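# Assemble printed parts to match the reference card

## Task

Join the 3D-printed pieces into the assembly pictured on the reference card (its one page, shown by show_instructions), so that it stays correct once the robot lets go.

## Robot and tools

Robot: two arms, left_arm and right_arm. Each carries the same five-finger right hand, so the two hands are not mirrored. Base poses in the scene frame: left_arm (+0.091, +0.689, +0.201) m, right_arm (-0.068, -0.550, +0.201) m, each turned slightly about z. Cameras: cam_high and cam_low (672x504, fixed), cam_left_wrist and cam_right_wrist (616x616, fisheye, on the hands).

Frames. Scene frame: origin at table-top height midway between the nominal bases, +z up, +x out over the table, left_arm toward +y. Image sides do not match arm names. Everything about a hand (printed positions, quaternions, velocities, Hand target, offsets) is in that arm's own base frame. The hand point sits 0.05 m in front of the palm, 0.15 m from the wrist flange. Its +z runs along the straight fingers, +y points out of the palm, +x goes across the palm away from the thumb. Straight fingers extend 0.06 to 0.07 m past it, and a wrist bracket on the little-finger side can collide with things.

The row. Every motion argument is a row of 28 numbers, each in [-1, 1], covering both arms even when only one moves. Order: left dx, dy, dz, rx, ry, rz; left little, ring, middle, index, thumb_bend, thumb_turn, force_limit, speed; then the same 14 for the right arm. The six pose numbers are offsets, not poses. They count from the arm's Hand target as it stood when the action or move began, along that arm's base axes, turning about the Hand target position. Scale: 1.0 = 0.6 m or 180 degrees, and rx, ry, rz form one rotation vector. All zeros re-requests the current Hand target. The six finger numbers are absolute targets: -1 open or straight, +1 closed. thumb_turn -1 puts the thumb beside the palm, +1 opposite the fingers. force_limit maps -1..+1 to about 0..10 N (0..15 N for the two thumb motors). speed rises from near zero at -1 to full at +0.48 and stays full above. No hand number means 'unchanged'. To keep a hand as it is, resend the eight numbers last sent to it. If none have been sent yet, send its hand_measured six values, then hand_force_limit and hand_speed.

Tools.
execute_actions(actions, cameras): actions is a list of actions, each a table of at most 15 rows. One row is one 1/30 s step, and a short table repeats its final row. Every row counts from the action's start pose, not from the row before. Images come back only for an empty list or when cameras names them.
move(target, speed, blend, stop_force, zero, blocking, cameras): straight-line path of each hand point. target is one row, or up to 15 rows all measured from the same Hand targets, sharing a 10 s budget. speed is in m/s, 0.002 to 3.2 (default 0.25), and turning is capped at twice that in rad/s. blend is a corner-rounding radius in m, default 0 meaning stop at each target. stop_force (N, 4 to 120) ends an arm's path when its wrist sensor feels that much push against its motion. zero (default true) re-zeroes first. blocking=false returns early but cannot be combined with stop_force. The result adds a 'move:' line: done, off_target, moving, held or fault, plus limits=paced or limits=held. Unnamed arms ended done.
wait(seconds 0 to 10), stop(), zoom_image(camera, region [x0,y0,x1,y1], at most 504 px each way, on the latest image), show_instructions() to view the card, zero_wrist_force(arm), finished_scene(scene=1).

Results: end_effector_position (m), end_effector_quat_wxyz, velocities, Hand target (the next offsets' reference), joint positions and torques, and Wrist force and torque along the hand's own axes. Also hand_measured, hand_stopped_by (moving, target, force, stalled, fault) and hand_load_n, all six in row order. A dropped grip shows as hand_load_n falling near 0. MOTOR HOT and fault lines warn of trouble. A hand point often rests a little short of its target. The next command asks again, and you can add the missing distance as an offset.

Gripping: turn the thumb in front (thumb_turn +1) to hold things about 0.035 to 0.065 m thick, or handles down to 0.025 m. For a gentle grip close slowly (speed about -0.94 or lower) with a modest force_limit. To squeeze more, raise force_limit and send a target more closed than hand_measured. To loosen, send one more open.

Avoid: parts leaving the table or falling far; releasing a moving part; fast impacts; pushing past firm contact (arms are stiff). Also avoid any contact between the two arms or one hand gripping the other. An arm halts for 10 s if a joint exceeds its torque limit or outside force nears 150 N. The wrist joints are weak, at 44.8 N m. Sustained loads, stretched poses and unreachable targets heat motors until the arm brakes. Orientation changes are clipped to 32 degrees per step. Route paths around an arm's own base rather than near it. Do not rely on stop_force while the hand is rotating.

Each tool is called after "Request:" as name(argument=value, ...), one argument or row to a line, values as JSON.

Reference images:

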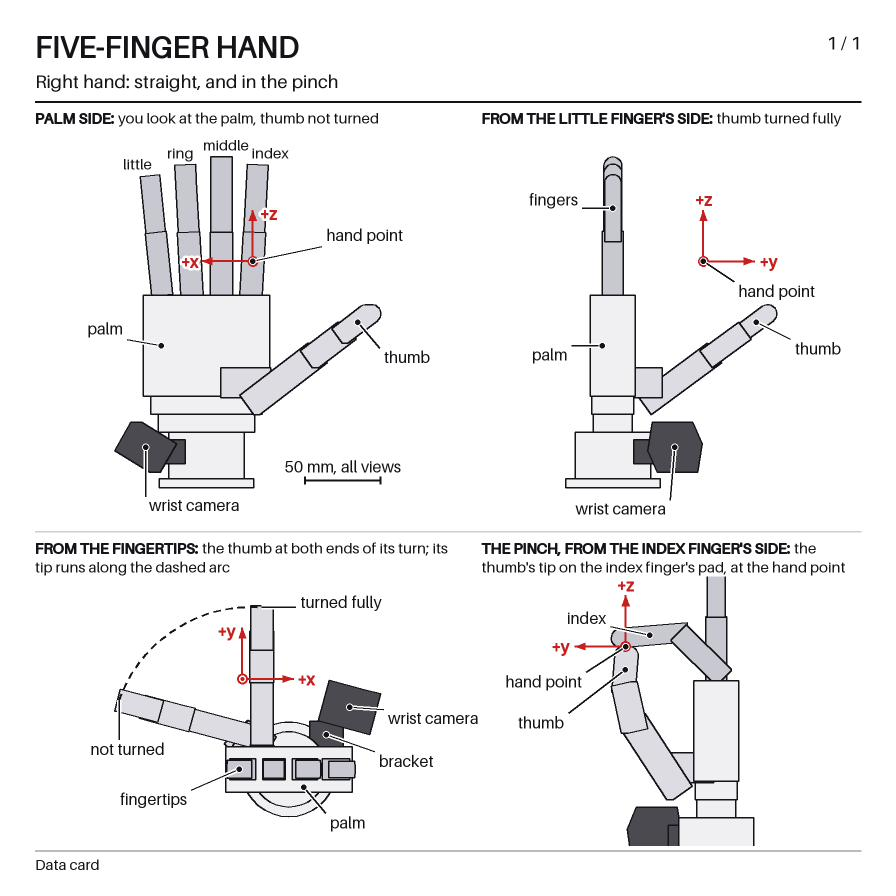

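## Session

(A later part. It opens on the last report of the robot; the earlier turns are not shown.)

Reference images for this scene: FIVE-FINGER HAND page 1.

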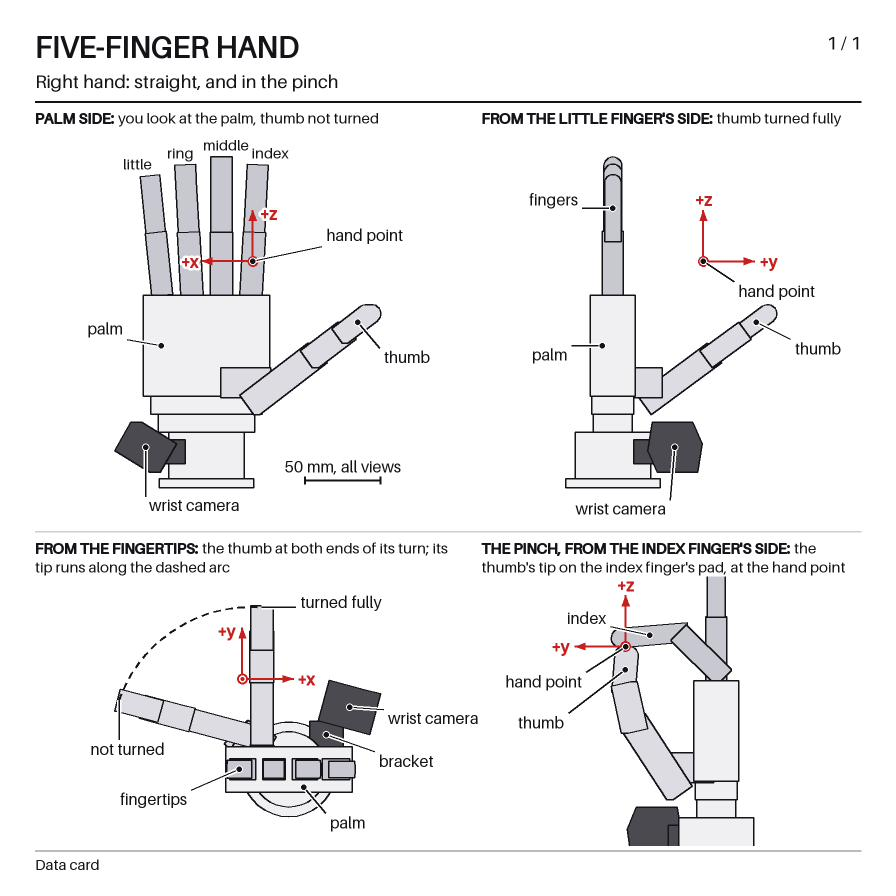

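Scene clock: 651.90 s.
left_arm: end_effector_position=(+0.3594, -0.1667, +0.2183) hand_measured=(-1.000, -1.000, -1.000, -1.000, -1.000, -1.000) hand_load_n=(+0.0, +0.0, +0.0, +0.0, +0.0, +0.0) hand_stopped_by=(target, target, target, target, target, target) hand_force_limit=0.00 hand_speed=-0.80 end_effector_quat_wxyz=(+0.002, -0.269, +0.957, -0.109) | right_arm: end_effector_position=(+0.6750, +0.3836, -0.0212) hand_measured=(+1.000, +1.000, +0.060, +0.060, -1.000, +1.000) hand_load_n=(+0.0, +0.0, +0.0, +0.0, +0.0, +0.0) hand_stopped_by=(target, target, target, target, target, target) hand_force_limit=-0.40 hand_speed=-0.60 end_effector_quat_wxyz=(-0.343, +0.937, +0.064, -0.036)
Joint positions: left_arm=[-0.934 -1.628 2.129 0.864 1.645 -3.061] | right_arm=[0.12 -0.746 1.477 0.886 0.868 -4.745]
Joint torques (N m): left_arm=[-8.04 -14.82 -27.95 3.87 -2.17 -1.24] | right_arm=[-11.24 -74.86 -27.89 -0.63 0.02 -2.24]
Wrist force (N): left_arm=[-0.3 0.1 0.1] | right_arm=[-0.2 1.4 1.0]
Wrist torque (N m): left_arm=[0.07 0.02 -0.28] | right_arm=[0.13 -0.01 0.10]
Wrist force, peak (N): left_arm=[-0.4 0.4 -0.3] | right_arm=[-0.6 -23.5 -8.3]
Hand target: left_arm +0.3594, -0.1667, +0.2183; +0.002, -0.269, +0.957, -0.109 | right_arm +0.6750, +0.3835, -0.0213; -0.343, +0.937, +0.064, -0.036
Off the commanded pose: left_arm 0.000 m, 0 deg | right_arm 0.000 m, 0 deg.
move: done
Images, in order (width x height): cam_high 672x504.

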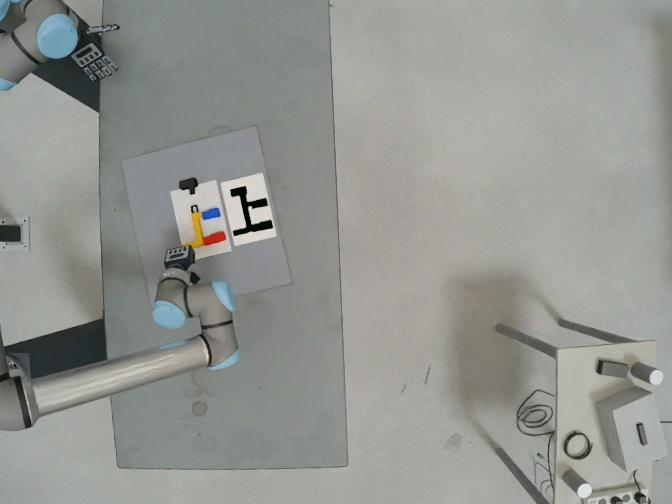

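Request:
move(
  target=[
    [0,0,0,0,0,0,-1,-1,-1,-1,-1,-1,0,-0.8,-0.05,0.5,-0.05,0,0,0,1,1,0.06,1,-1,1,-0.4,-0.3],
    [0,0,0,0,0,0,-1,-1,-1,-1,-1,-1,0,-0.8,-0.05,0.5,-0.2495,0,0,0,1,1,0.06,1,-1,1,-0.4,-0.3],
  ],
  speed=[0.35,0.1],
)

Request:
move(
  target=[0,0,0,0,0,0,-1,-1,-1,-1,-1,-1,0,-0.8,0,0,0,0,0,0,1,1,0.5,1,-0.3,1,-0.2,-0.8],
  cameras=["cam_right_wrist"],
)

Request:
zoom_image(
  camera="cam_right_wrist",
  region=[300, 150, 580, 430],
)

Scene clock: 677.13 s.
left_arm: end_effector_position=(+0.3594, -0.1667, +0.2183) hand_measured=(-1.000, -1.000, -1.000, -1.000, -1.000, -1.000) hand_load_n=(+0.0, +0.0, +0.0, +0.0, +0.0, +0.0) hand_stopped_by=(target, target, target, target, target, target) hand_force_limit=0.00 hand_speed=-0.80 end_effector_quat_wxyz=(+0.002, -0.269, +0.957, -0.109) | right_arm: end_effector_position=(+0.6451, +0.6835, -0.1711) hand_measured=(+1.000, +1.000, +0.060, +1.000, -1.000, +1.000) hand_load_n=(+0.0, +0.0, +0.0, +0.0, +0.0, +0.0) hand_stopped_by=(target, target, target, target, target, target) hand_force_limit=-0.40 hand_speed=-0.30 end_effector_quat_wxyz=(-0.343, +0.937, +0.064, -0.036)
Joint positions: left_arm=[-0.934 -1.628 2.129 0.864 1.645 -3.061] | right_arm=[0.483 -0.463 1.13 0.651 0.906 -4.278]
Joint torques (N m): left_arm=[-8.16 -14.93 -28.2 4.1 -2.13 -1.23] | right_arm=[9.95 -118.44 -24.29 7.55 -3.23 2.35]
Wrist force (N): left_arm=[-0.2 0.3 -0.3] | right_arm=[-0.2 1.7 0.4]
Wrist torque (N m): left_arm=[0.12 0.01 -0.26] | right_arm=[0.25 0.01 -0.13]
Wrist force, peak (N): left_arm=[-0.3 0.6 -0.3] | right_arm=[0.3 3.7 -1.3]
Hand target: left_arm +0.3594, -0.1667, +0.2183; +0.002, -0.269, +0.957, -0.109 | right_arm +0.6450, +0.6835, -0.1710; -0.343, +0.937, +0.064, -0.036
Off the commanded pose: left_arm 0.000 m, 0 deg | right_arm 0.000 m, 0 deg.
move: done

Scene clock: 677.77 s.
left_arm: end_effector_position=(+0.3594, -0.1667, +0.2183) hand_measured=(-1.000, -1.000, -1.000, -1.000, -1.000, -1.000) hand_load_n=(+0.0, +0.0, +0.0, +0.0, +0.0, +0.0) hand_stopped_by=(target, target, target, target, target, target) hand_force_limit=0.00 hand_speed=-0.80 end_effector_quat_wxyz=(+0.002, -0.269, +0.957, -0.109) | right_arm: end_effector_position=(+0.6450, +0.6835, -0.1710) hand_measured=(+1.000, +1.000, +0.260, +1.000, -0.900, +1.000) hand_load_n=(+0.0, +0.0, +5.0, +0.0, +6.0, +1.5) hand_stopped_by=(target, target, force, target, force, target) hand_force_limit=-0.20 hand_speed=-0.80 end_effector_quat_wxyz=(-0.343, +0.937, +0.064, -0.036)
Joint positions: left_arm=[-0.934 -1.628 2.129 0.864 1.645 -3.061] | right_arm=[0.483 -0.463 1.13 0.651 0.906 -4.278]
Joint torques (N m): left_arm=[-9.22 -14.33 -28.53 4.01 -2.11 -1.14] | right_arm=[10.12 -119.74 -21.95 7.68 -2.98 2.11]
Wrist force (N): left_arm=[-0.2 0.1 -0.1] | right_arm=[0.3 1.5 0.4]
Wrist torque (N m): left_arm=[0.09 0.01 -0.27] | right_arm=[0.18 -0.06 -0.11]
Wrist force, peak (N): left_arm=[0.0 0.5 -0.3] | right_arm=[-0.5 1.8 0.5]
Hand target: left_arm +0.3594, -0.1667, +0.2183; +0.002, -0.269, +0.957, -0.109 | right_arm +0.6450, +0.6835, -0.1710; -0.343, +0.937, +0.064, -0.036
Off the commanded pose: left_arm 0.000 m, 0 deg | right_arm 0.000 m, 0 deg.
move: done
Images, in order (width x height): cam_right_wrist 616x616.

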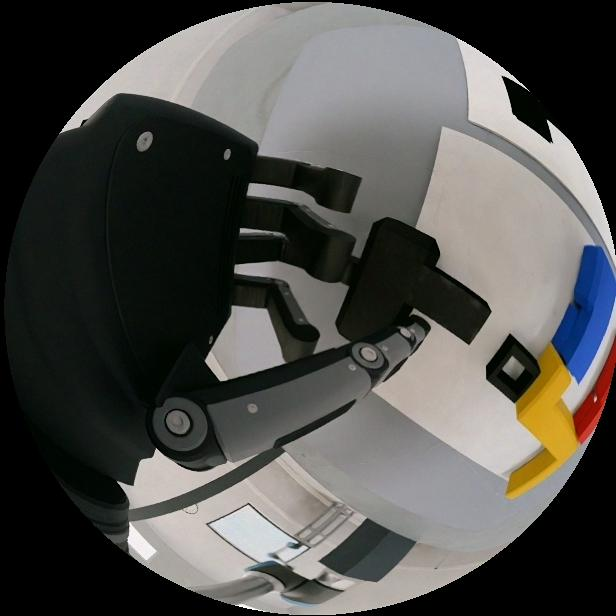

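Scaled by 1.800 from the camera's 616x616 image, which has a finer 880x880 frame.

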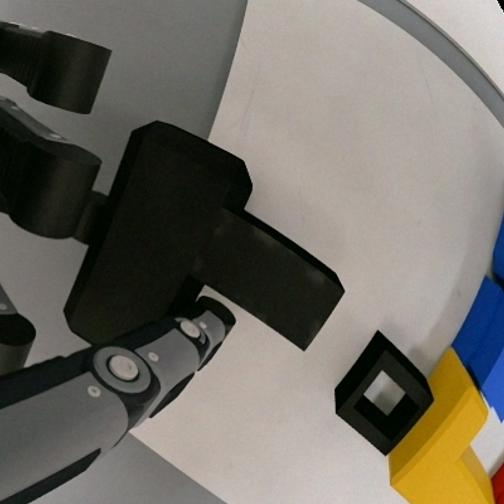

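Request:
move(
  target=[
    [0,0,0,0,0,0,-1,-1,-1,-1,-1,-1,0,-0.8,0,0,0.05,0,0,0,1,1,0.5,1,-0.3,1,-0.2,-0.8],
    [0,0,0,0,0,0,-1,-1,-1,-1,-1,-1,0,-0.8,0.0057,-0.118,0.05,0,0,0,1,1,0.5,1,-0.3,1,-0.2,-0.8],
  ],
  speed=0.08,
  cameras=["cam_low","cam_right_wrist"],
)

Request:
zoom_image(
  camera="cam_right_wrist",
  region=[300, 150, 580, 430],
)

Request:
zoom_image(
  camera="cam_low",
  region=[300, 210, 420, 300],
)

Scene clock: 692.00 s.
left_arm: end_effector_position=(+0.3594, -0.1667, +0.2183) hand_measured=(-1.000, -1.000, -1.000, -1.000, -1.000, -1.000) hand_load_n=(+0.0, +0.0, +0.0, +0.0, +0.0, +0.0) hand_stopped_by=(target, target, target, target, target, target) hand_force_limit=0.00 hand_speed=-0.80 end_effector_quat_wxyz=(+0.002, -0.269, +0.957, -0.109) | right_arm: end_effector_position=(+0.6485, +0.6126, -0.1408) hand_measured=(+1.000, +1.000, +0.260, +1.000, -0.900, +1.000) hand_load_n=(+0.0, +0.0, +5.0, +0.0, +6.0, +1.5) hand_stopped_by=(target, target, force, target, force, target) hand_force_limit=-0.20 hand_speed=-0.80 end_effector_quat_wxyz=(-0.343, +0.936, +0.064, -0.036) end_effector_velocity=(+0.000, +0.003, +0.001) end_effector_angular_velocity=(+0.001, +0.000, -0.001)
Joint positions: left_arm=[-0.934 -1.628 2.129 0.864 1.645 -3.061] | right_arm=[0.406 -0.542 1.253 0.667 0.889 -4.373]
Joint velocities: left_arm=[within noise] | right_arm=[0.003 0.001 -0.003 0 0 0.005]
Joint torques (N m): left_arm=[-8.94 -14.41 -28.27 4.35 -2.13 -1.19] | right_arm=[13.82 -82 -32.6 -0.79 0.04 2.27]
Wrist force (N): left_arm=[-0.3 0.2 -0.1] | right_arm=[0.3 2.1 0.9]
Wrist torque (N m): left_arm=[0.10 0.03 -0.27] | right_arm=[0.26 -0.05 0.19]
Wrist force, peak (N): left_arm=[-0.3 0.4 -0.4] | right_arm=[-0.4 2.5 1.4]
Hand target: left_arm +0.3594, -0.1667, +0.2183; +0.002, -0.269, +0.957, -0.109 | right_arm +0.6484, +0.6127, -0.1410; -0.343, +0.937, +0.064, -0.036
Off the commanded pose: left_arm 0.000 m, 0 deg | right_arm 0.000 m, 0 deg.
move: done
Images, in order (width x height): cam_low 672x504, cam_right_wrist 616x616.

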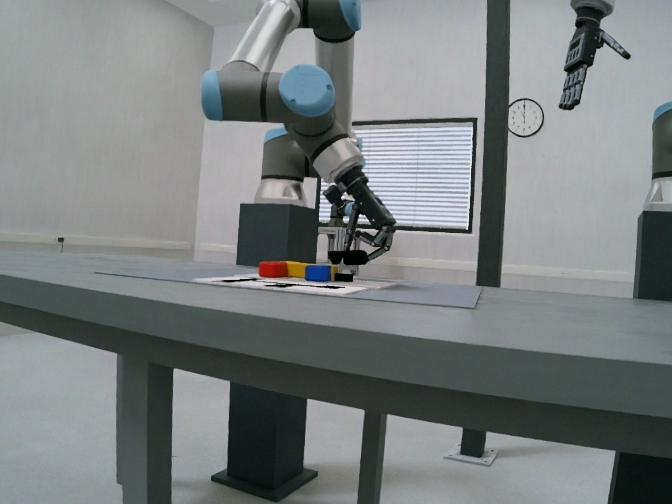

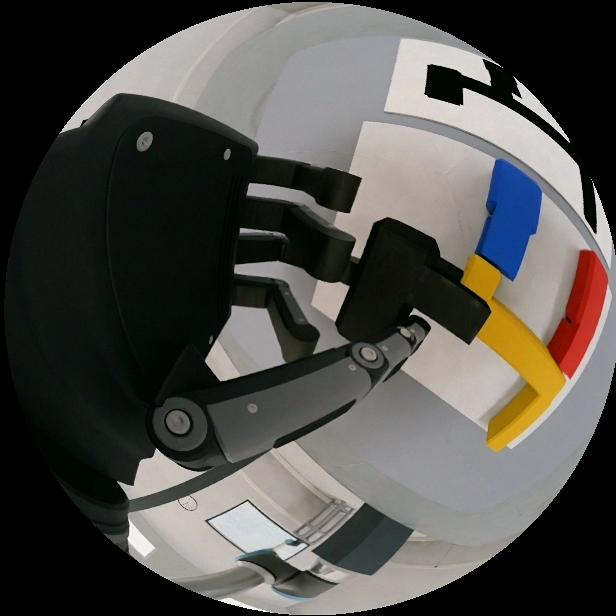

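Scaled by 1.800 from the camera's 616x616 image, which has a finer 880x880 frame.

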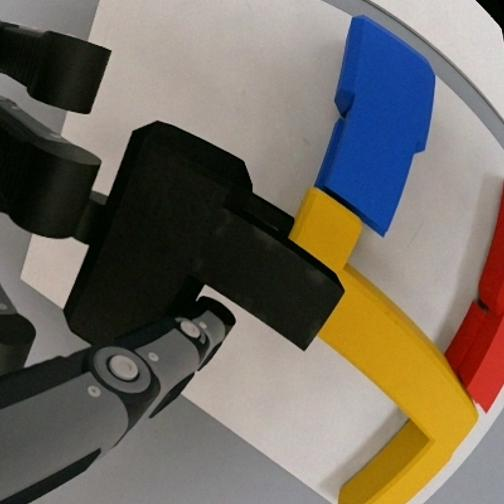

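Scaled by 4.200 from the camera's 672x504 image, which has a finer 960x720 frame.

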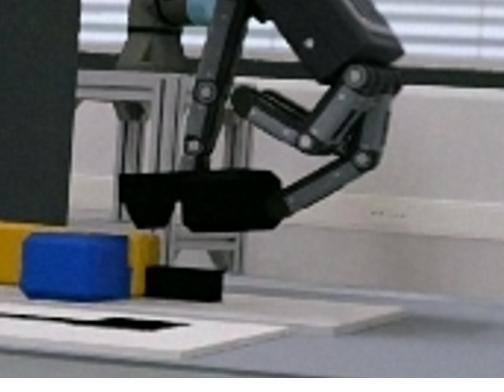

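Request:
move(
  target=[0,0,0,0,0,0,-1,-1,-1,-1,-1,-1,0,-0.8,0,0,-0.021,0,0,0,1,1,0.5,1,-0.3,1,-0.2,-0.8],
  speed=0.05,
  cameras=["cam_low","cam_right_wrist","cam_high"],
)

Request:
zoom_image(
  camera="cam_right_wrist",
  region=[380, 200, 560, 380],
)

Request:
zoom_image(
  camera="cam_low",
  region=[300, 240, 380, 290],
)

Request:
zoom_image(
  camera="cam_high",
  region=[165, 170, 229, 234],
)

Scene clock: 721.97 s.
left_arm: end_effector_position=(+0.3594, -0.1667, +0.2183) hand_measured=(-1.000, -1.000, -1.000, -1.000, -1.000, -1.000) hand_load_n=(+0.0, +0.0, +0.0, +0.0, +0.0, +0.0) hand_stopped_by=(target, target, target, target, target, target) hand_force_limit=0.00 hand_speed=-0.80 end_effector_quat_wxyz=(+0.002, -0.269, +0.957, -0.109) | right_arm: end_effector_position=(+0.6484, +0.6126, -0.1538) hand_measured=(+1.000, +1.000, +0.260, +1.000, -0.898, +1.000) hand_load_n=(+0.0, +0.5, +0.0, +0.0, +0.0, +0.0) hand_stopped_by=(target, target, force, target, force, target) hand_force_limit=-0.20 hand_speed=-0.80 end_effector_quat_wxyz=(-0.343, +0.937, +0.064, -0.036)
Joint positions: left_arm=[-0.934 -1.628 2.129 0.864 1.645 -3.061] | right_arm=[0.407 -0.527 1.25 0.655 0.89 -4.373]
Joint torques (N m): left_arm=[-9.15 -13.87 -27.78 4.32 -1.92 -1.19] | right_arm=[14.17 -114.25 -31.56 2.72 1.1 2.28]
Wrist force (N): left_arm=[-0.4 0.2 0.0] | right_arm=[0.5 1.9 0.9]
Wrist torque (N m): left_arm=[0.10 0.04 -0.27] | right_arm=[0.24 -0.10 0.20]
Wrist force, peak (N): left_arm=[-0.3 0.6 -0.2] | right_arm=[0.5 2.4 1.1]
Hand target: left_arm +0.3594, -0.1667, +0.2183; +0.002, -0.269, +0.957, -0.109 | right_arm +0.6484, +0.6127, -0.1536; -0.343, +0.937, +0.064, -0.036
Off the commanded pose: left_arm 0.000 m, 0 deg | right_arm 0.000 m, 0 deg.
move: done
Images, in order (width x height): cam_high 672x504, cam_low 672x504, cam_right_wrist 616x616.

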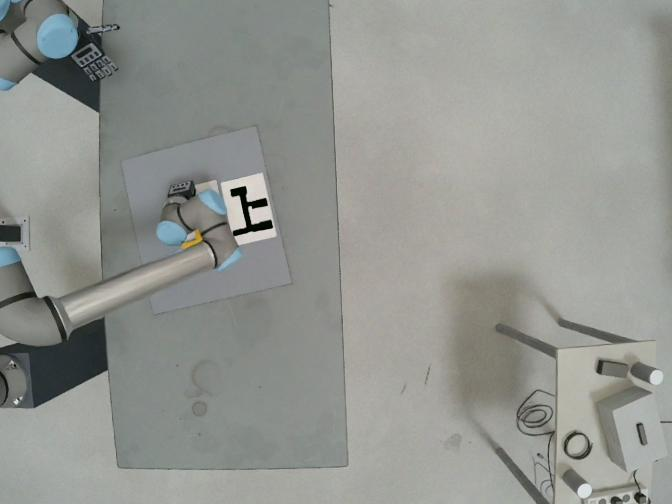

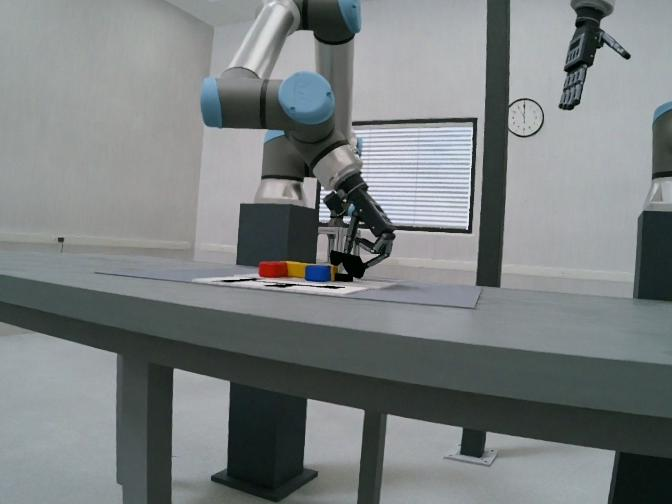

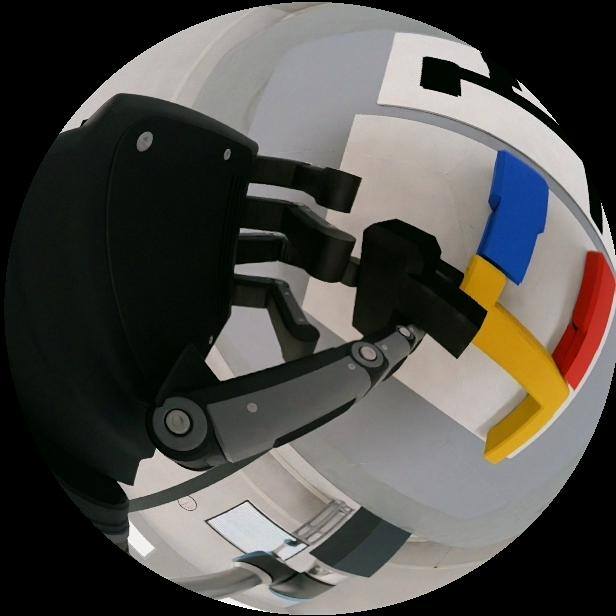

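Scaled by 2.800 from the camera's 616x616 image, which has a finer 880x880 frame.

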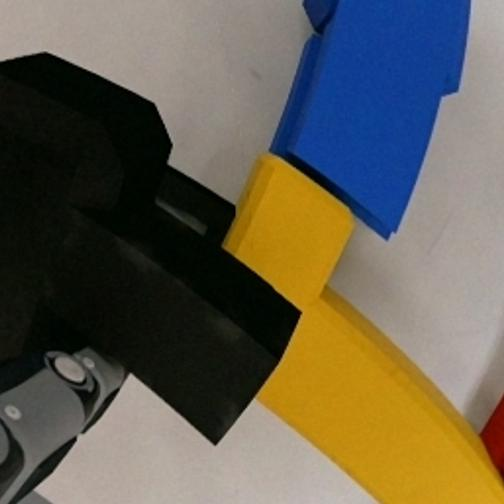

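Scaled by 6.300 from the camera's 672x504 image, which has a finer 960x720 frame.

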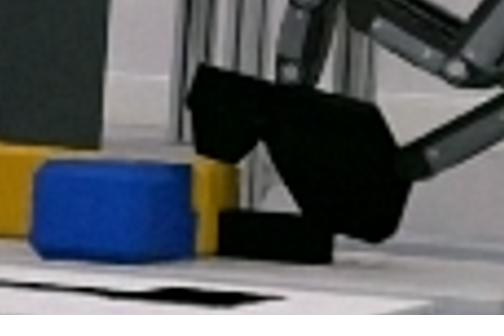

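Scaled by 7.875 from the camera's 672x504 image, which has a finer 960x720 frame.

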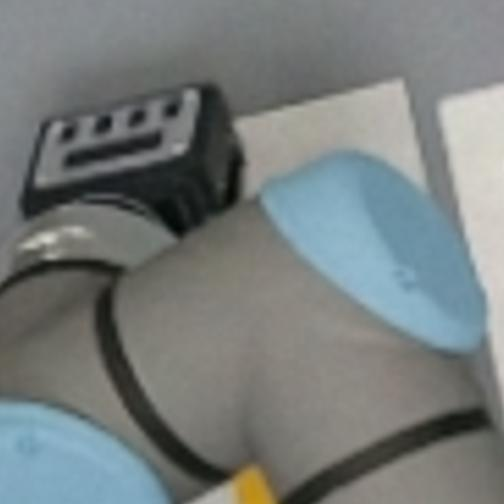

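Request:
move(
  target=[0,0,0,0,0,0,-1,-1,-1,-1,-1,-1,0,-0.8,0,0,0,0,0,0,1,1,0.55,1,-0.25,1,-0.2,-0.85],
  cameras=["cam_low"],
)

Request:
zoom_image(
  camera="cam_low",
  region=[300, 240, 380, 290],
)

Scene clock: 727.53 s.
left_arm: end_effector_position=(+0.3594, -0.1667, +0.2183) hand_measured=(-1.000, -1.000, -1.000, -1.000, -1.000, -1.000) hand_load_n=(+0.0, +0.0, +0.0, +0.0, +0.0, +0.0) hand_stopped_by=(target, target, target, target, target, target) hand_force_limit=0.00 hand_speed=-0.80 end_effector_quat_wxyz=(+0.002, -0.269, +0.957, -0.109) | right_arm: end_effector_position=(+0.6484, +0.6127, -0.1536) hand_measured=(+1.000, +1.000, +0.286, +1.000, -0.892, +1.000) hand_load_n=(+0.0, +0.0, +6.0, +0.0, +8.0, +2.5) hand_stopped_by=(target, target, force, target, force, target) hand_force_limit=-0.20 hand_speed=-0.85 end_effector_quat_wxyz=(-0.343, +0.937, +0.064, -0.036)
Joint positions: left_arm=[-0.934 -1.628 2.129 0.864 1.645 -3.061] | right_arm=[0.407 -0.528 1.25 0.655 0.89 -4.373]
Joint torques (N m): left_arm=[-7.8 -14.07 -27.87 4.04 -2.18 -0.93] | right_arm=[14.88 -113.62 -20.94 7.57 0.52 2.39]
Wrist force (N): left_arm=[0.0 0.3 -0.2] | right_arm=[0.4 1.1 0.3]
Wrist torque (N m): left_arm=[0.12 -0.01 -0.25] | right_arm=[0.19 -0.06 0.17]
Wrist force, peak (N): left_arm=[0.0 0.5 -0.6] | right_arm=[0.3 2.1 0.8]
Hand target: left_arm +0.3594, -0.1667, +0.2183; +0.002, -0.269, +0.957, -0.109 | right_arm +0.6484, +0.6127, -0.1536; -0.343, +0.937, +0.064, -0.036
Off the commanded pose: left_arm 0.000 m, 0 deg | right_arm 0.000 m, 0 deg.
move: done
Images, in order (width x height): cam_low 672x504.

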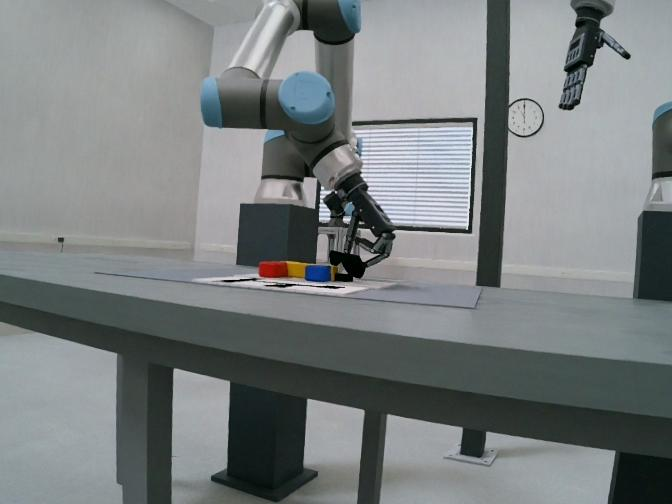

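Scaled by 6.300 from the camera's 672x504 image, which has a finer 960x720 frame.

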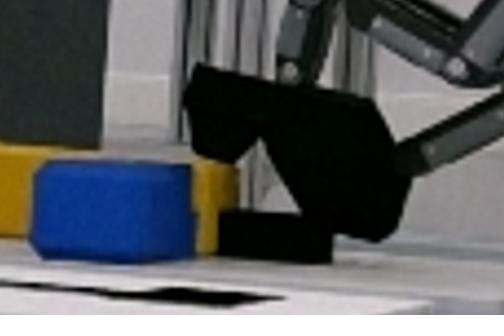

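Request:
move(
  target=[
    [0,0,0,0,0,0,-1,-1,-1,-1,-1,-1,0,-0.8,0,0,0.05,0,0,0,1,1,0.55,1,-0.25,1,-0.2,-0.85],
    [0,0,0,0,0,0,-1,-1,-1,-1,-1,-1,0,-0.8,0,0.118,0.05,0,0,0,1,1,0.55,1,-0.25,1,-0.2,-0.85],
  ],
  speed=0.08,
)

Request:
move(
  target=[0,0,0,0,0,0,-1,-1,-1,-1,-1,-1,0,-0.8,0,0,-0.076,0,0,0,1,1,0.55,1,-0.25,1,-0.2,-0.85],
  speed=0.03,
  stop_force=10,
  cameras=["cam_low","cam_right_wrist"],
)

Request:
zoom_image(
  camera="cam_low",
  region=[330, 240, 410, 290],
)

Scene clock: 737.23 s.
left_arm: end_effector_position=(+0.3594, -0.1667, +0.2183) hand_measured=(-1.000, -1.000, -1.000, -1.000, -1.000, -1.000) hand_load_n=(+0.0, +0.0, +0.0, +0.0, +0.0, +0.0) hand_stopped_by=(target, target, target, target, target, target) hand_force_limit=0.00 hand_speed=-0.80 end_effector_quat_wxyz=(+0.002, -0.269, +0.957, -0.109) | right_arm: end_effector_position=(+0.6483, +0.6835, -0.1237) hand_measured=(+1.000, +1.000, +0.286, +1.000, -0.892, +1.000) hand_load_n=(+0.0, +0.0, +5.5, +0.0, +8.5, +2.5) hand_stopped_by=(target, target, force, target, force, target) hand_force_limit=-0.20 hand_speed=-0.85 end_effector_quat_wxyz=(-0.343, +0.937, +0.064, -0.037) end_effector_velocity=(-0.001, -0.002, +0.000) end_effector_angular_velocity=(+0.000, +0.000, +0.002)
Joint positions: left_arm=[-0.934 -1.628 2.129 0.864 1.645 -3.061] | right_arm=[0.481 -0.51 1.13 0.7 0.906 -4.28]
Joint velocities: left_arm=[within noise] | right_arm=[-0.001 -0.002 0.005 0 -0.001 -0.004]
Joint torques (N m): left_arm=[-8.99 -14.46 -28.49 4.08 -2.09 -0.74] | right_arm=[-14.15 -121.01 -22.44 3.84 -2.22 -2.8]
Wrist force (N): left_arm=[0.0 0.1 -0.4] | right_arm=[-0.2 1.5 1.0]
Wrist torque (N m): left_arm=[0.09 -0.01 -0.25] | right_arm=[0.17 0.00 -0.15]
Wrist force, peak (N): left_arm=[-0.2 0.5 -0.3] | right_arm=[0.1 2.7 1.6]
Hand target: left_arm +0.3594, -0.1667, +0.2183; +0.002, -0.269, +0.957, -0.109 | right_arm +0.6484, +0.6835, -0.1236; -0.343, +0.937, +0.064, -0.036
Off the commanded pose: left_arm 0.000 m, 0 deg | right_arm 0.000 m, 0 deg.
move: done

Scene clock: 739.87 s.
left_arm: end_effector_position=(+0.3594, -0.1667, +0.2183) hand_measured=(-1.000, -1.000, -1.000, -1.000, -1.000, -1.000) hand_load_n=(+0.0, +0.0, +0.0, +0.0, +0.0, +0.0) hand_stopped_by=(target, target, target, target, target, target) hand_force_limit=0.00 hand_speed=-0.80 end_effector_quat_wxyz=(+0.002, -0.269, +0.957, -0.109) | right_arm: end_effector_position=(+0.6484, +0.6835, -0.1692) hand_measured=(+1.000, +1.000, +0.286, +1.000, -0.892, +1.000) hand_load_n=(+0.0, +0.0, +5.5, +0.0, +8.0, +1.5) hand_stopped_by=(target, target, force, target, force, target) hand_force_limit=-0.20 hand_speed=-0.85 end_effector_quat_wxyz=(-0.343, +0.937, +0.064, -0.036)
Joint positions: left_arm=[-0.934 -1.628 2.129 0.864 1.645 -3.061] | right_arm=[0.481 -0.461 1.122 0.659 0.906 -4.281]
Joint torques (N m): left_arm=[-9.7 -15.44 -28.23 4.17 -2.01 -0.8] | right_arm=[-13.53 -118.01 -22.18 6.37 -1.01 -1.94]
Wrist force (N): left_arm=[-0.1 0.3 -0.2] | right_arm=[-0.2 1.2 -0.1]
Wrist torque (N m): left_arm=[0.12 0.01 -0.26] | right_arm=[0.22 -0.02 -0.13]
Wrist force, peak (N): left_arm=[0.0 0.6 -0.4] | right_arm=[-0.5 -1.8 -4.5]
Hand target: left_arm +0.3594, -0.1667, +0.2183; +0.002, -0.269, +0.957, -0.109 | right_arm +0.6484, +0.6835, -0.1692; -0.343, +0.937, +0.064, -0.036
Off the commanded pose: left_arm 0.000 m, 0 deg | right_arm 0.000 m, 0 deg.
move: done
Images, in order (width x height): cam_low 672x504, cam_right_wrist 616x616.

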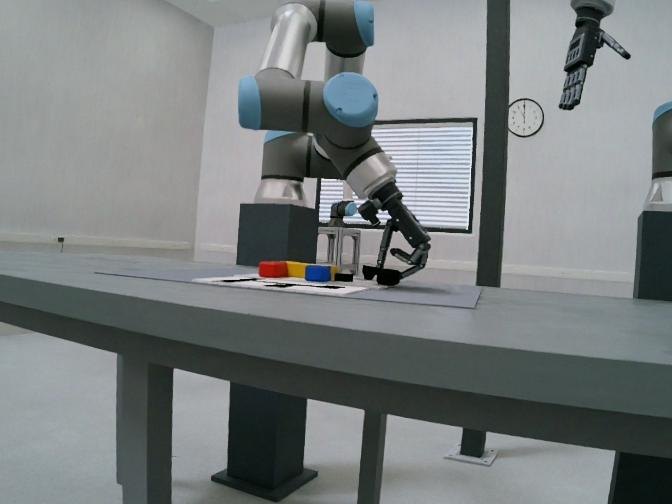

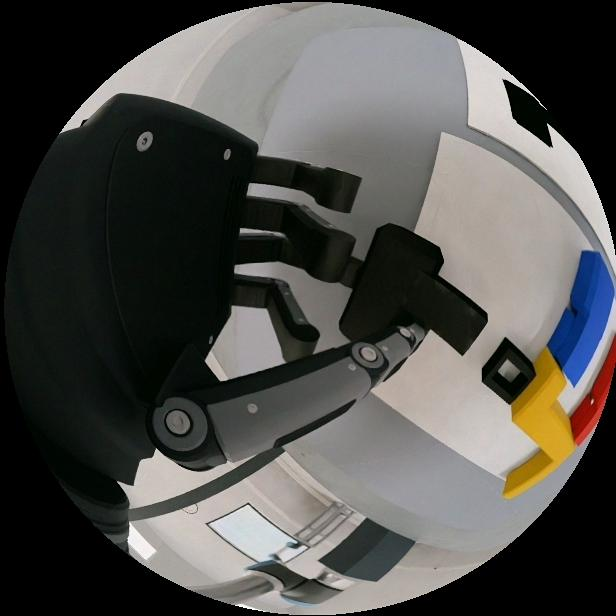

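Scaled by 6.300 from the camera's 672x504 image, which has a finer 960x720 frame.

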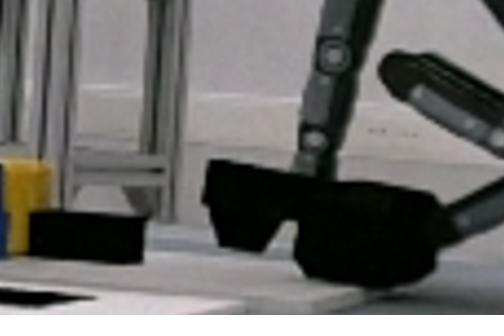

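Request:
move(
  target=[0,0,0,0,0,0,-1,-1,-1,-1,-1,-1,0,-0.8,0,0,-0.004,0,0,0,1,1,0.55,1,-0.25,1,-0.2,-0.85],
  speed=0.02,
  cameras=["cam_low","cam_right_wrist"],
)

Request:
zoom_image(
  camera="cam_low",
  region=[310, 240, 410, 290],
)

Request:
zoom_image(
  camera="cam_right_wrist",
  region=[300, 150, 580, 430],
)

Scene clock: 745.10 s.
left_arm: end_effector_position=(+0.3594, -0.1667, +0.2183) hand_measured=(-1.000, -1.000, -1.000, -1.000, -1.000, -1.000) hand_load_n=(+0.0, +0.0, +0.0, +0.0, +0.0, +0.0) hand_stopped_by=(target, target, target, target, target, target) hand_force_limit=0.00 hand_speed=-0.80 end_effector_quat_wxyz=(+0.002, -0.269, +0.957, -0.109) | right_arm: end_effector_position=(+0.6484, +0.6834, -0.1716) hand_measured=(+1.000, +1.000, +0.286, +1.000, -0.892, +1.000) hand_load_n=(+0.0, +0.0, +3.5, +0.0, +9.0, +1.0) hand_stopped_by=(target, target, force, target, force, target) hand_force_limit=-0.20 hand_speed=-0.85 end_effector_quat_wxyz=(-0.343, +0.937, +0.064, -0.036)
Joint positions: left_arm=[-0.934 -1.628 2.129 0.864 1.645 -3.061] | right_arm=[0.481 -0.458 1.121 0.657 0.906 -4.281]
Joint torques (N m): left_arm=[-8.19 -13.98 -28.54 4.29 -2.14 -0.78] | right_arm=[-3.01 -87.07 -33.28 -1.49 0.75 0.73]
Wrist force (N): left_arm=[0.1 0.1 -0.1] | right_arm=[-0.9 -2.5 -4.4]
Wrist torque (N m): left_arm=[0.08 -0.04 -0.25] | right_arm=[-0.01 0.13 -0.23]
Wrist force, peak (N): left_arm=[-0.2 0.4 -0.6] | right_arm=[-0.6 -2.5 -4.8]
Hand target: left_arm +0.3594, -0.1667, +0.2183; +0.002, -0.269, +0.957, -0.109 | right_arm +0.6484, +0.6835, -0.1716; -0.343, +0.937, +0.064, -0.036
Off the commanded pose: left_arm 0.000 m, 0 deg | right_arm 0.000 m, 0 deg.
move: done
Images, in order (width x height): cam_low 672x504, cam_right_wrist 616x616.

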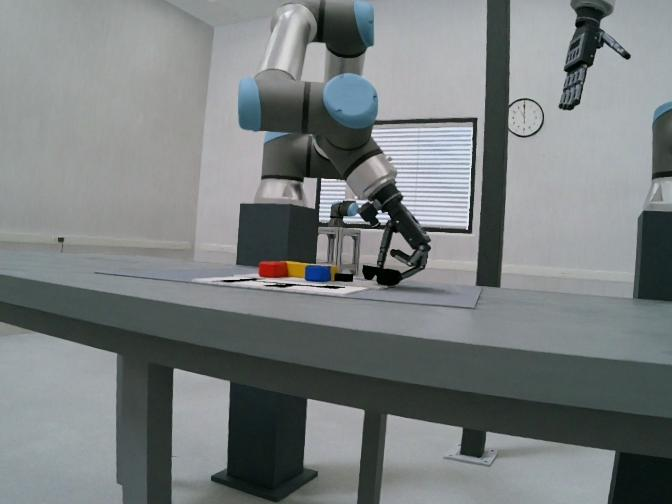

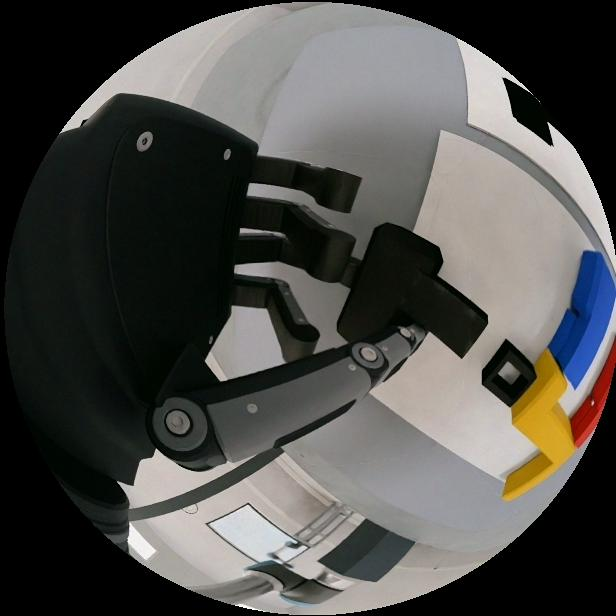

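Scaled by 5.040 from the camera's 672x504 image, which has a finer 960x720 frame.

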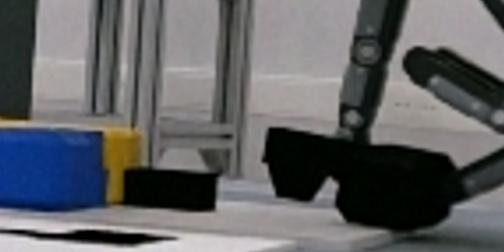

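Scaled by 1.800 from the camera's 616x616 image, which has a finer 880x880 frame.

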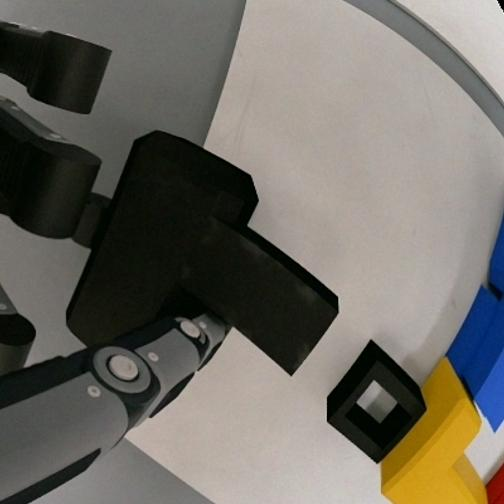

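Request:
move(
  target=[0,0,0,0,0,0,-1,-1,-1,-1,-1,-1,0,-0.8,0,0,0,0,0,0,1,1,0.06,1,-1,1,-0.2,-0.85],
  cameras=["cam_right_wrist","cam_low"],
)

Request:
zoom_image(
  camera="cam_right_wrist",
  region=[300, 150, 580, 430],
)

Request:
zoom_image(
  camera="cam_low",
  region=[310, 240, 410, 290],
)

Request:
move(
  target=[
    [0,0,0,0,0,0,-1,-1,-1,-1,-1,-1,0,-0.8,0,0,0.15,0,0,0,1,1,0.06,1,-1,1,-0.2,-0.85],
    [0,0,0,0,0,0,-1,-1,-1,-1,-1,-1,0,-0.8,0,-0.5,0.25,0,0,0,1,1,0.06,1,-1,1,-0.2,-0.85],
  ],
  speed=[0.1,0.4],
  cameras=["cam_high","cam_low"],
)

Request:
zoom_image(
  camera="cam_high",
  region=[165, 170, 229, 234],
)

Request:
zoom_image(
  camera="cam_low",
  region=[310, 240, 410, 290],
)

Scene clock: 779.33 s.
left_arm: end_effector_position=(+0.3594, -0.1667, +0.2183) hand_measured=(-1.000, -1.000, -1.000, -1.000, -1.000, -1.000) hand_load_n=(+0.0, +0.0, +0.0, +0.0, +0.0, +0.0) hand_stopped_by=(target, target, target, target, target, target) hand_force_limit=0.00 hand_speed=-0.80 end_effector_quat_wxyz=(+0.002, -0.269, +0.957, -0.109) | right_arm: end_effector_position=(+0.6484, +0.6834, -0.1716) hand_measured=(+1.000, +1.000, +0.060, +1.000, -1.000, +1.000) hand_load_n=(+0.0, +0.0, +0.0, +0.0, +0.0, +0.0) hand_stopped_by=(target, target, target, target, target, target) hand_force_limit=-0.20 hand_speed=-0.85 end_effector_quat_wxyz=(-0.343, +0.937, +0.064, -0.036)
Joint positions: left_arm=[-0.934 -1.628 2.129 0.864 1.645 -3.061] | right_arm=[0.481 -0.458 1.121 0.657 0.906 -4.281]
Joint torques (N m): left_arm=[-10.1 -15.04 -28.26 4.05 -2.12 -1.07] | right_arm=[7.51 -113.23 -27.26 4.61 0.71 2.44]
Wrist force (N): left_arm=[0.1 0.0 -0.4] | right_arm=[0.0 1.7 0.9]
Wrist torque (N m): left_arm=[0.08 -0.02 -0.25] | right_arm=[0.22 -0.03 -0.13]
Wrist force, peak (N): left_arm=[-0.2 0.2 -0.6] | right_arm=[-0.3 -2.6 -4.9]
Hand target: left_arm +0.3594, -0.1667, +0.2183; +0.002, -0.269, +0.957, -0.109 | right_arm +0.6484, +0.6835, -0.1716; -0.343, +0.937, +0.064, -0.036
Off the commanded pose: left_arm 0.000 m, 0 deg | right_arm 0.000 m, 0 deg.
move: done
Images, in order (width x height): cam_low 672x504, cam_right_wrist 616x616.

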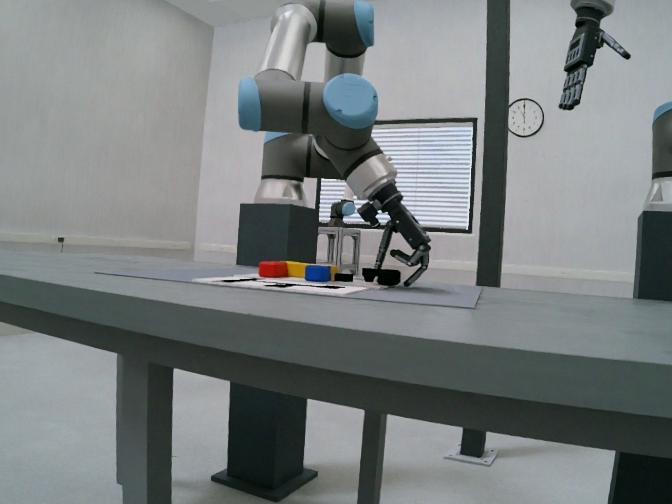

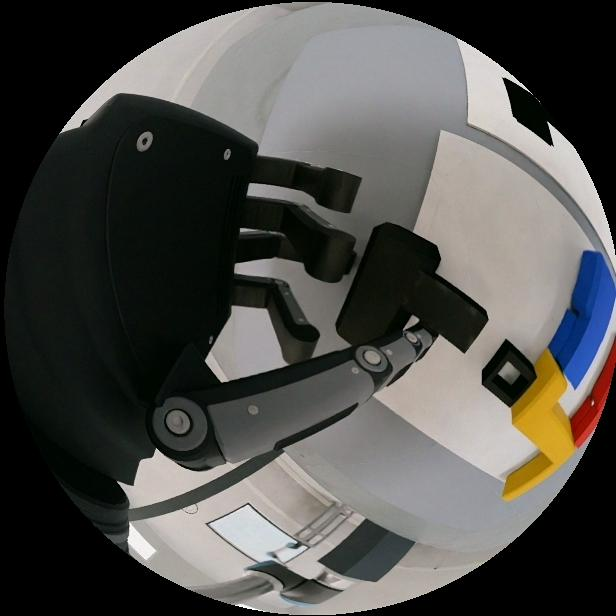

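Scaled by 1.800 from the camera's 616x616 image, which has a finer 880x880 frame.

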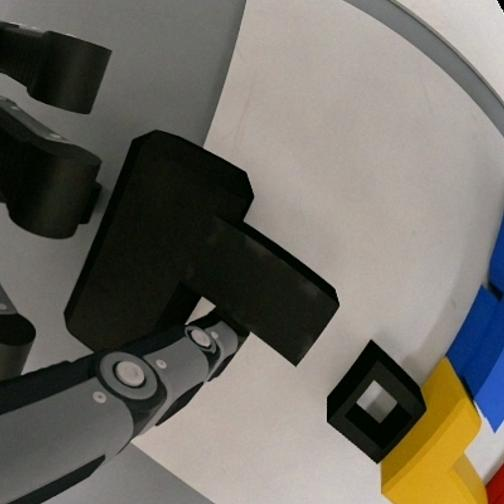

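Scaled by 5.040 from the camera's 672x504 image, which has a finer 960x720 frame.

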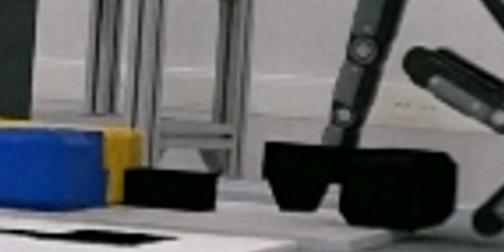

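Scene clock: 781.77 s.
left_arm: end_effector_position=(+0.3594, -0.1667, +0.2183) hand_measured=(-1.000, -1.000, -1.000, -1.000, -1.000, -1.000) hand_load_n=(-0.5, +0.0, +0.0, +0.0, +0.0, +0.0) hand_stopped_by=(target, target, target, target, target, target) hand_force_limit=0.00 hand_speed=-0.80 end_effector_quat_wxyz=(+0.002, -0.269, +0.957, -0.109) | right_arm: end_effector_position=(+0.6484, +0.3835, -0.0215) hand_measured=(+1.000, +1.000, +0.060, +1.000, -1.000, +1.000) hand_load_n=(+0.0, +0.0, +0.0, +0.0, +0.0, +0.0) hand_stopped_by=(target, target, target, target, target, target) hand_force_limit=-0.20 hand_speed=-0.85 end_effector_quat_wxyz=(-0.343, +0.937, +0.064, -0.036)
Joint positions: left_arm=[-0.934 -1.628 2.129 0.864 1.645 -3.061] | right_arm=[0.124 -0.777 1.54 0.85 0.868 -4.74]
Joint torques (N m): left_arm=[-9.19 -15.7 -28.57 3.9 -2.12 -0.96] | right_arm=[-11.3 -72.31 -22.24 -0.76 0.57 -2.77]
Wrist force (N): left_arm=[-0.1 0.1 0.0] | right_arm=[-0.2 1.5 1.0]
Wrist torque (N m): left_arm=[0.08 0.00 -0.26] | right_arm=[0.17 0.02 0.11]
Wrist force, peak (N): left_arm=[-0.2 0.5 -0.4] | right_arm=[-0.4 3.5 -1.4]
Hand target: left_arm +0.3594, -0.1667, +0.2183; +0.002, -0.269, +0.957, -0.109 | right_arm +0.6484, +0.3835, -0.0216; -0.343, +0.937, +0.064, -0.036
Off the commanded pose: left_arm 0.000 m, 0 deg | right_arm 0.000 m, 0 deg.
move: done
Images, in order (width x height): cam_high 672x504, cam_low 672x504.

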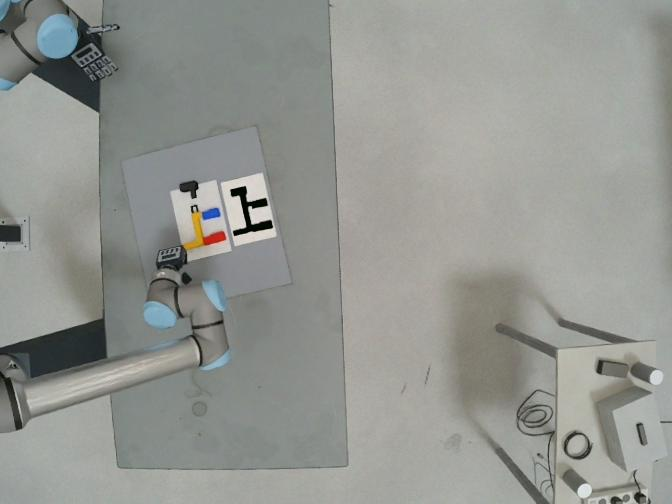

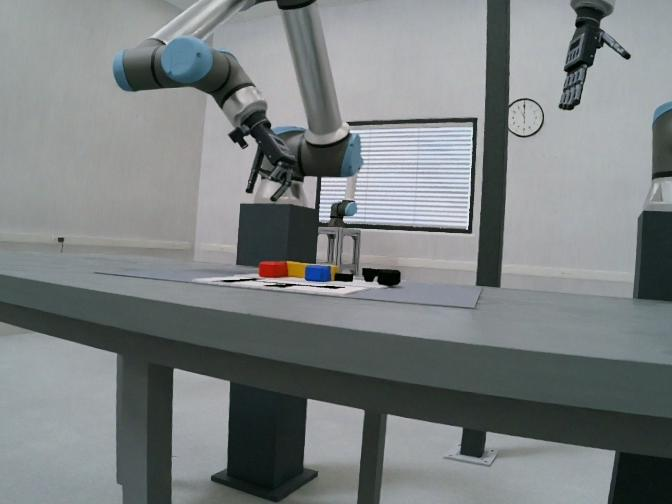

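Scaled by 7.875 from the camera's 672x504 image, which has a finer 960x720 frame.

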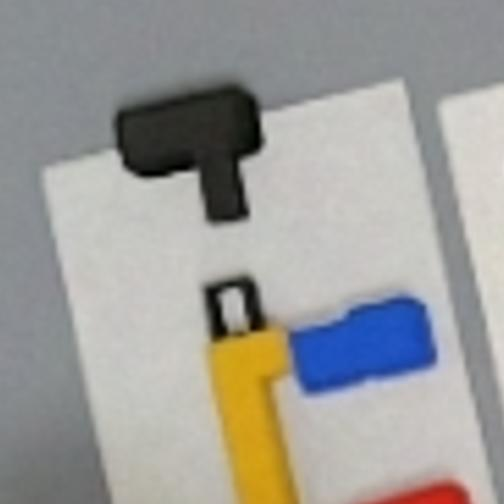

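Scaled by 5.040 from the camera's 672x504 image, which has a finer 960x720 frame.

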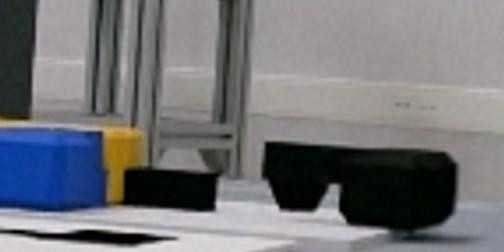

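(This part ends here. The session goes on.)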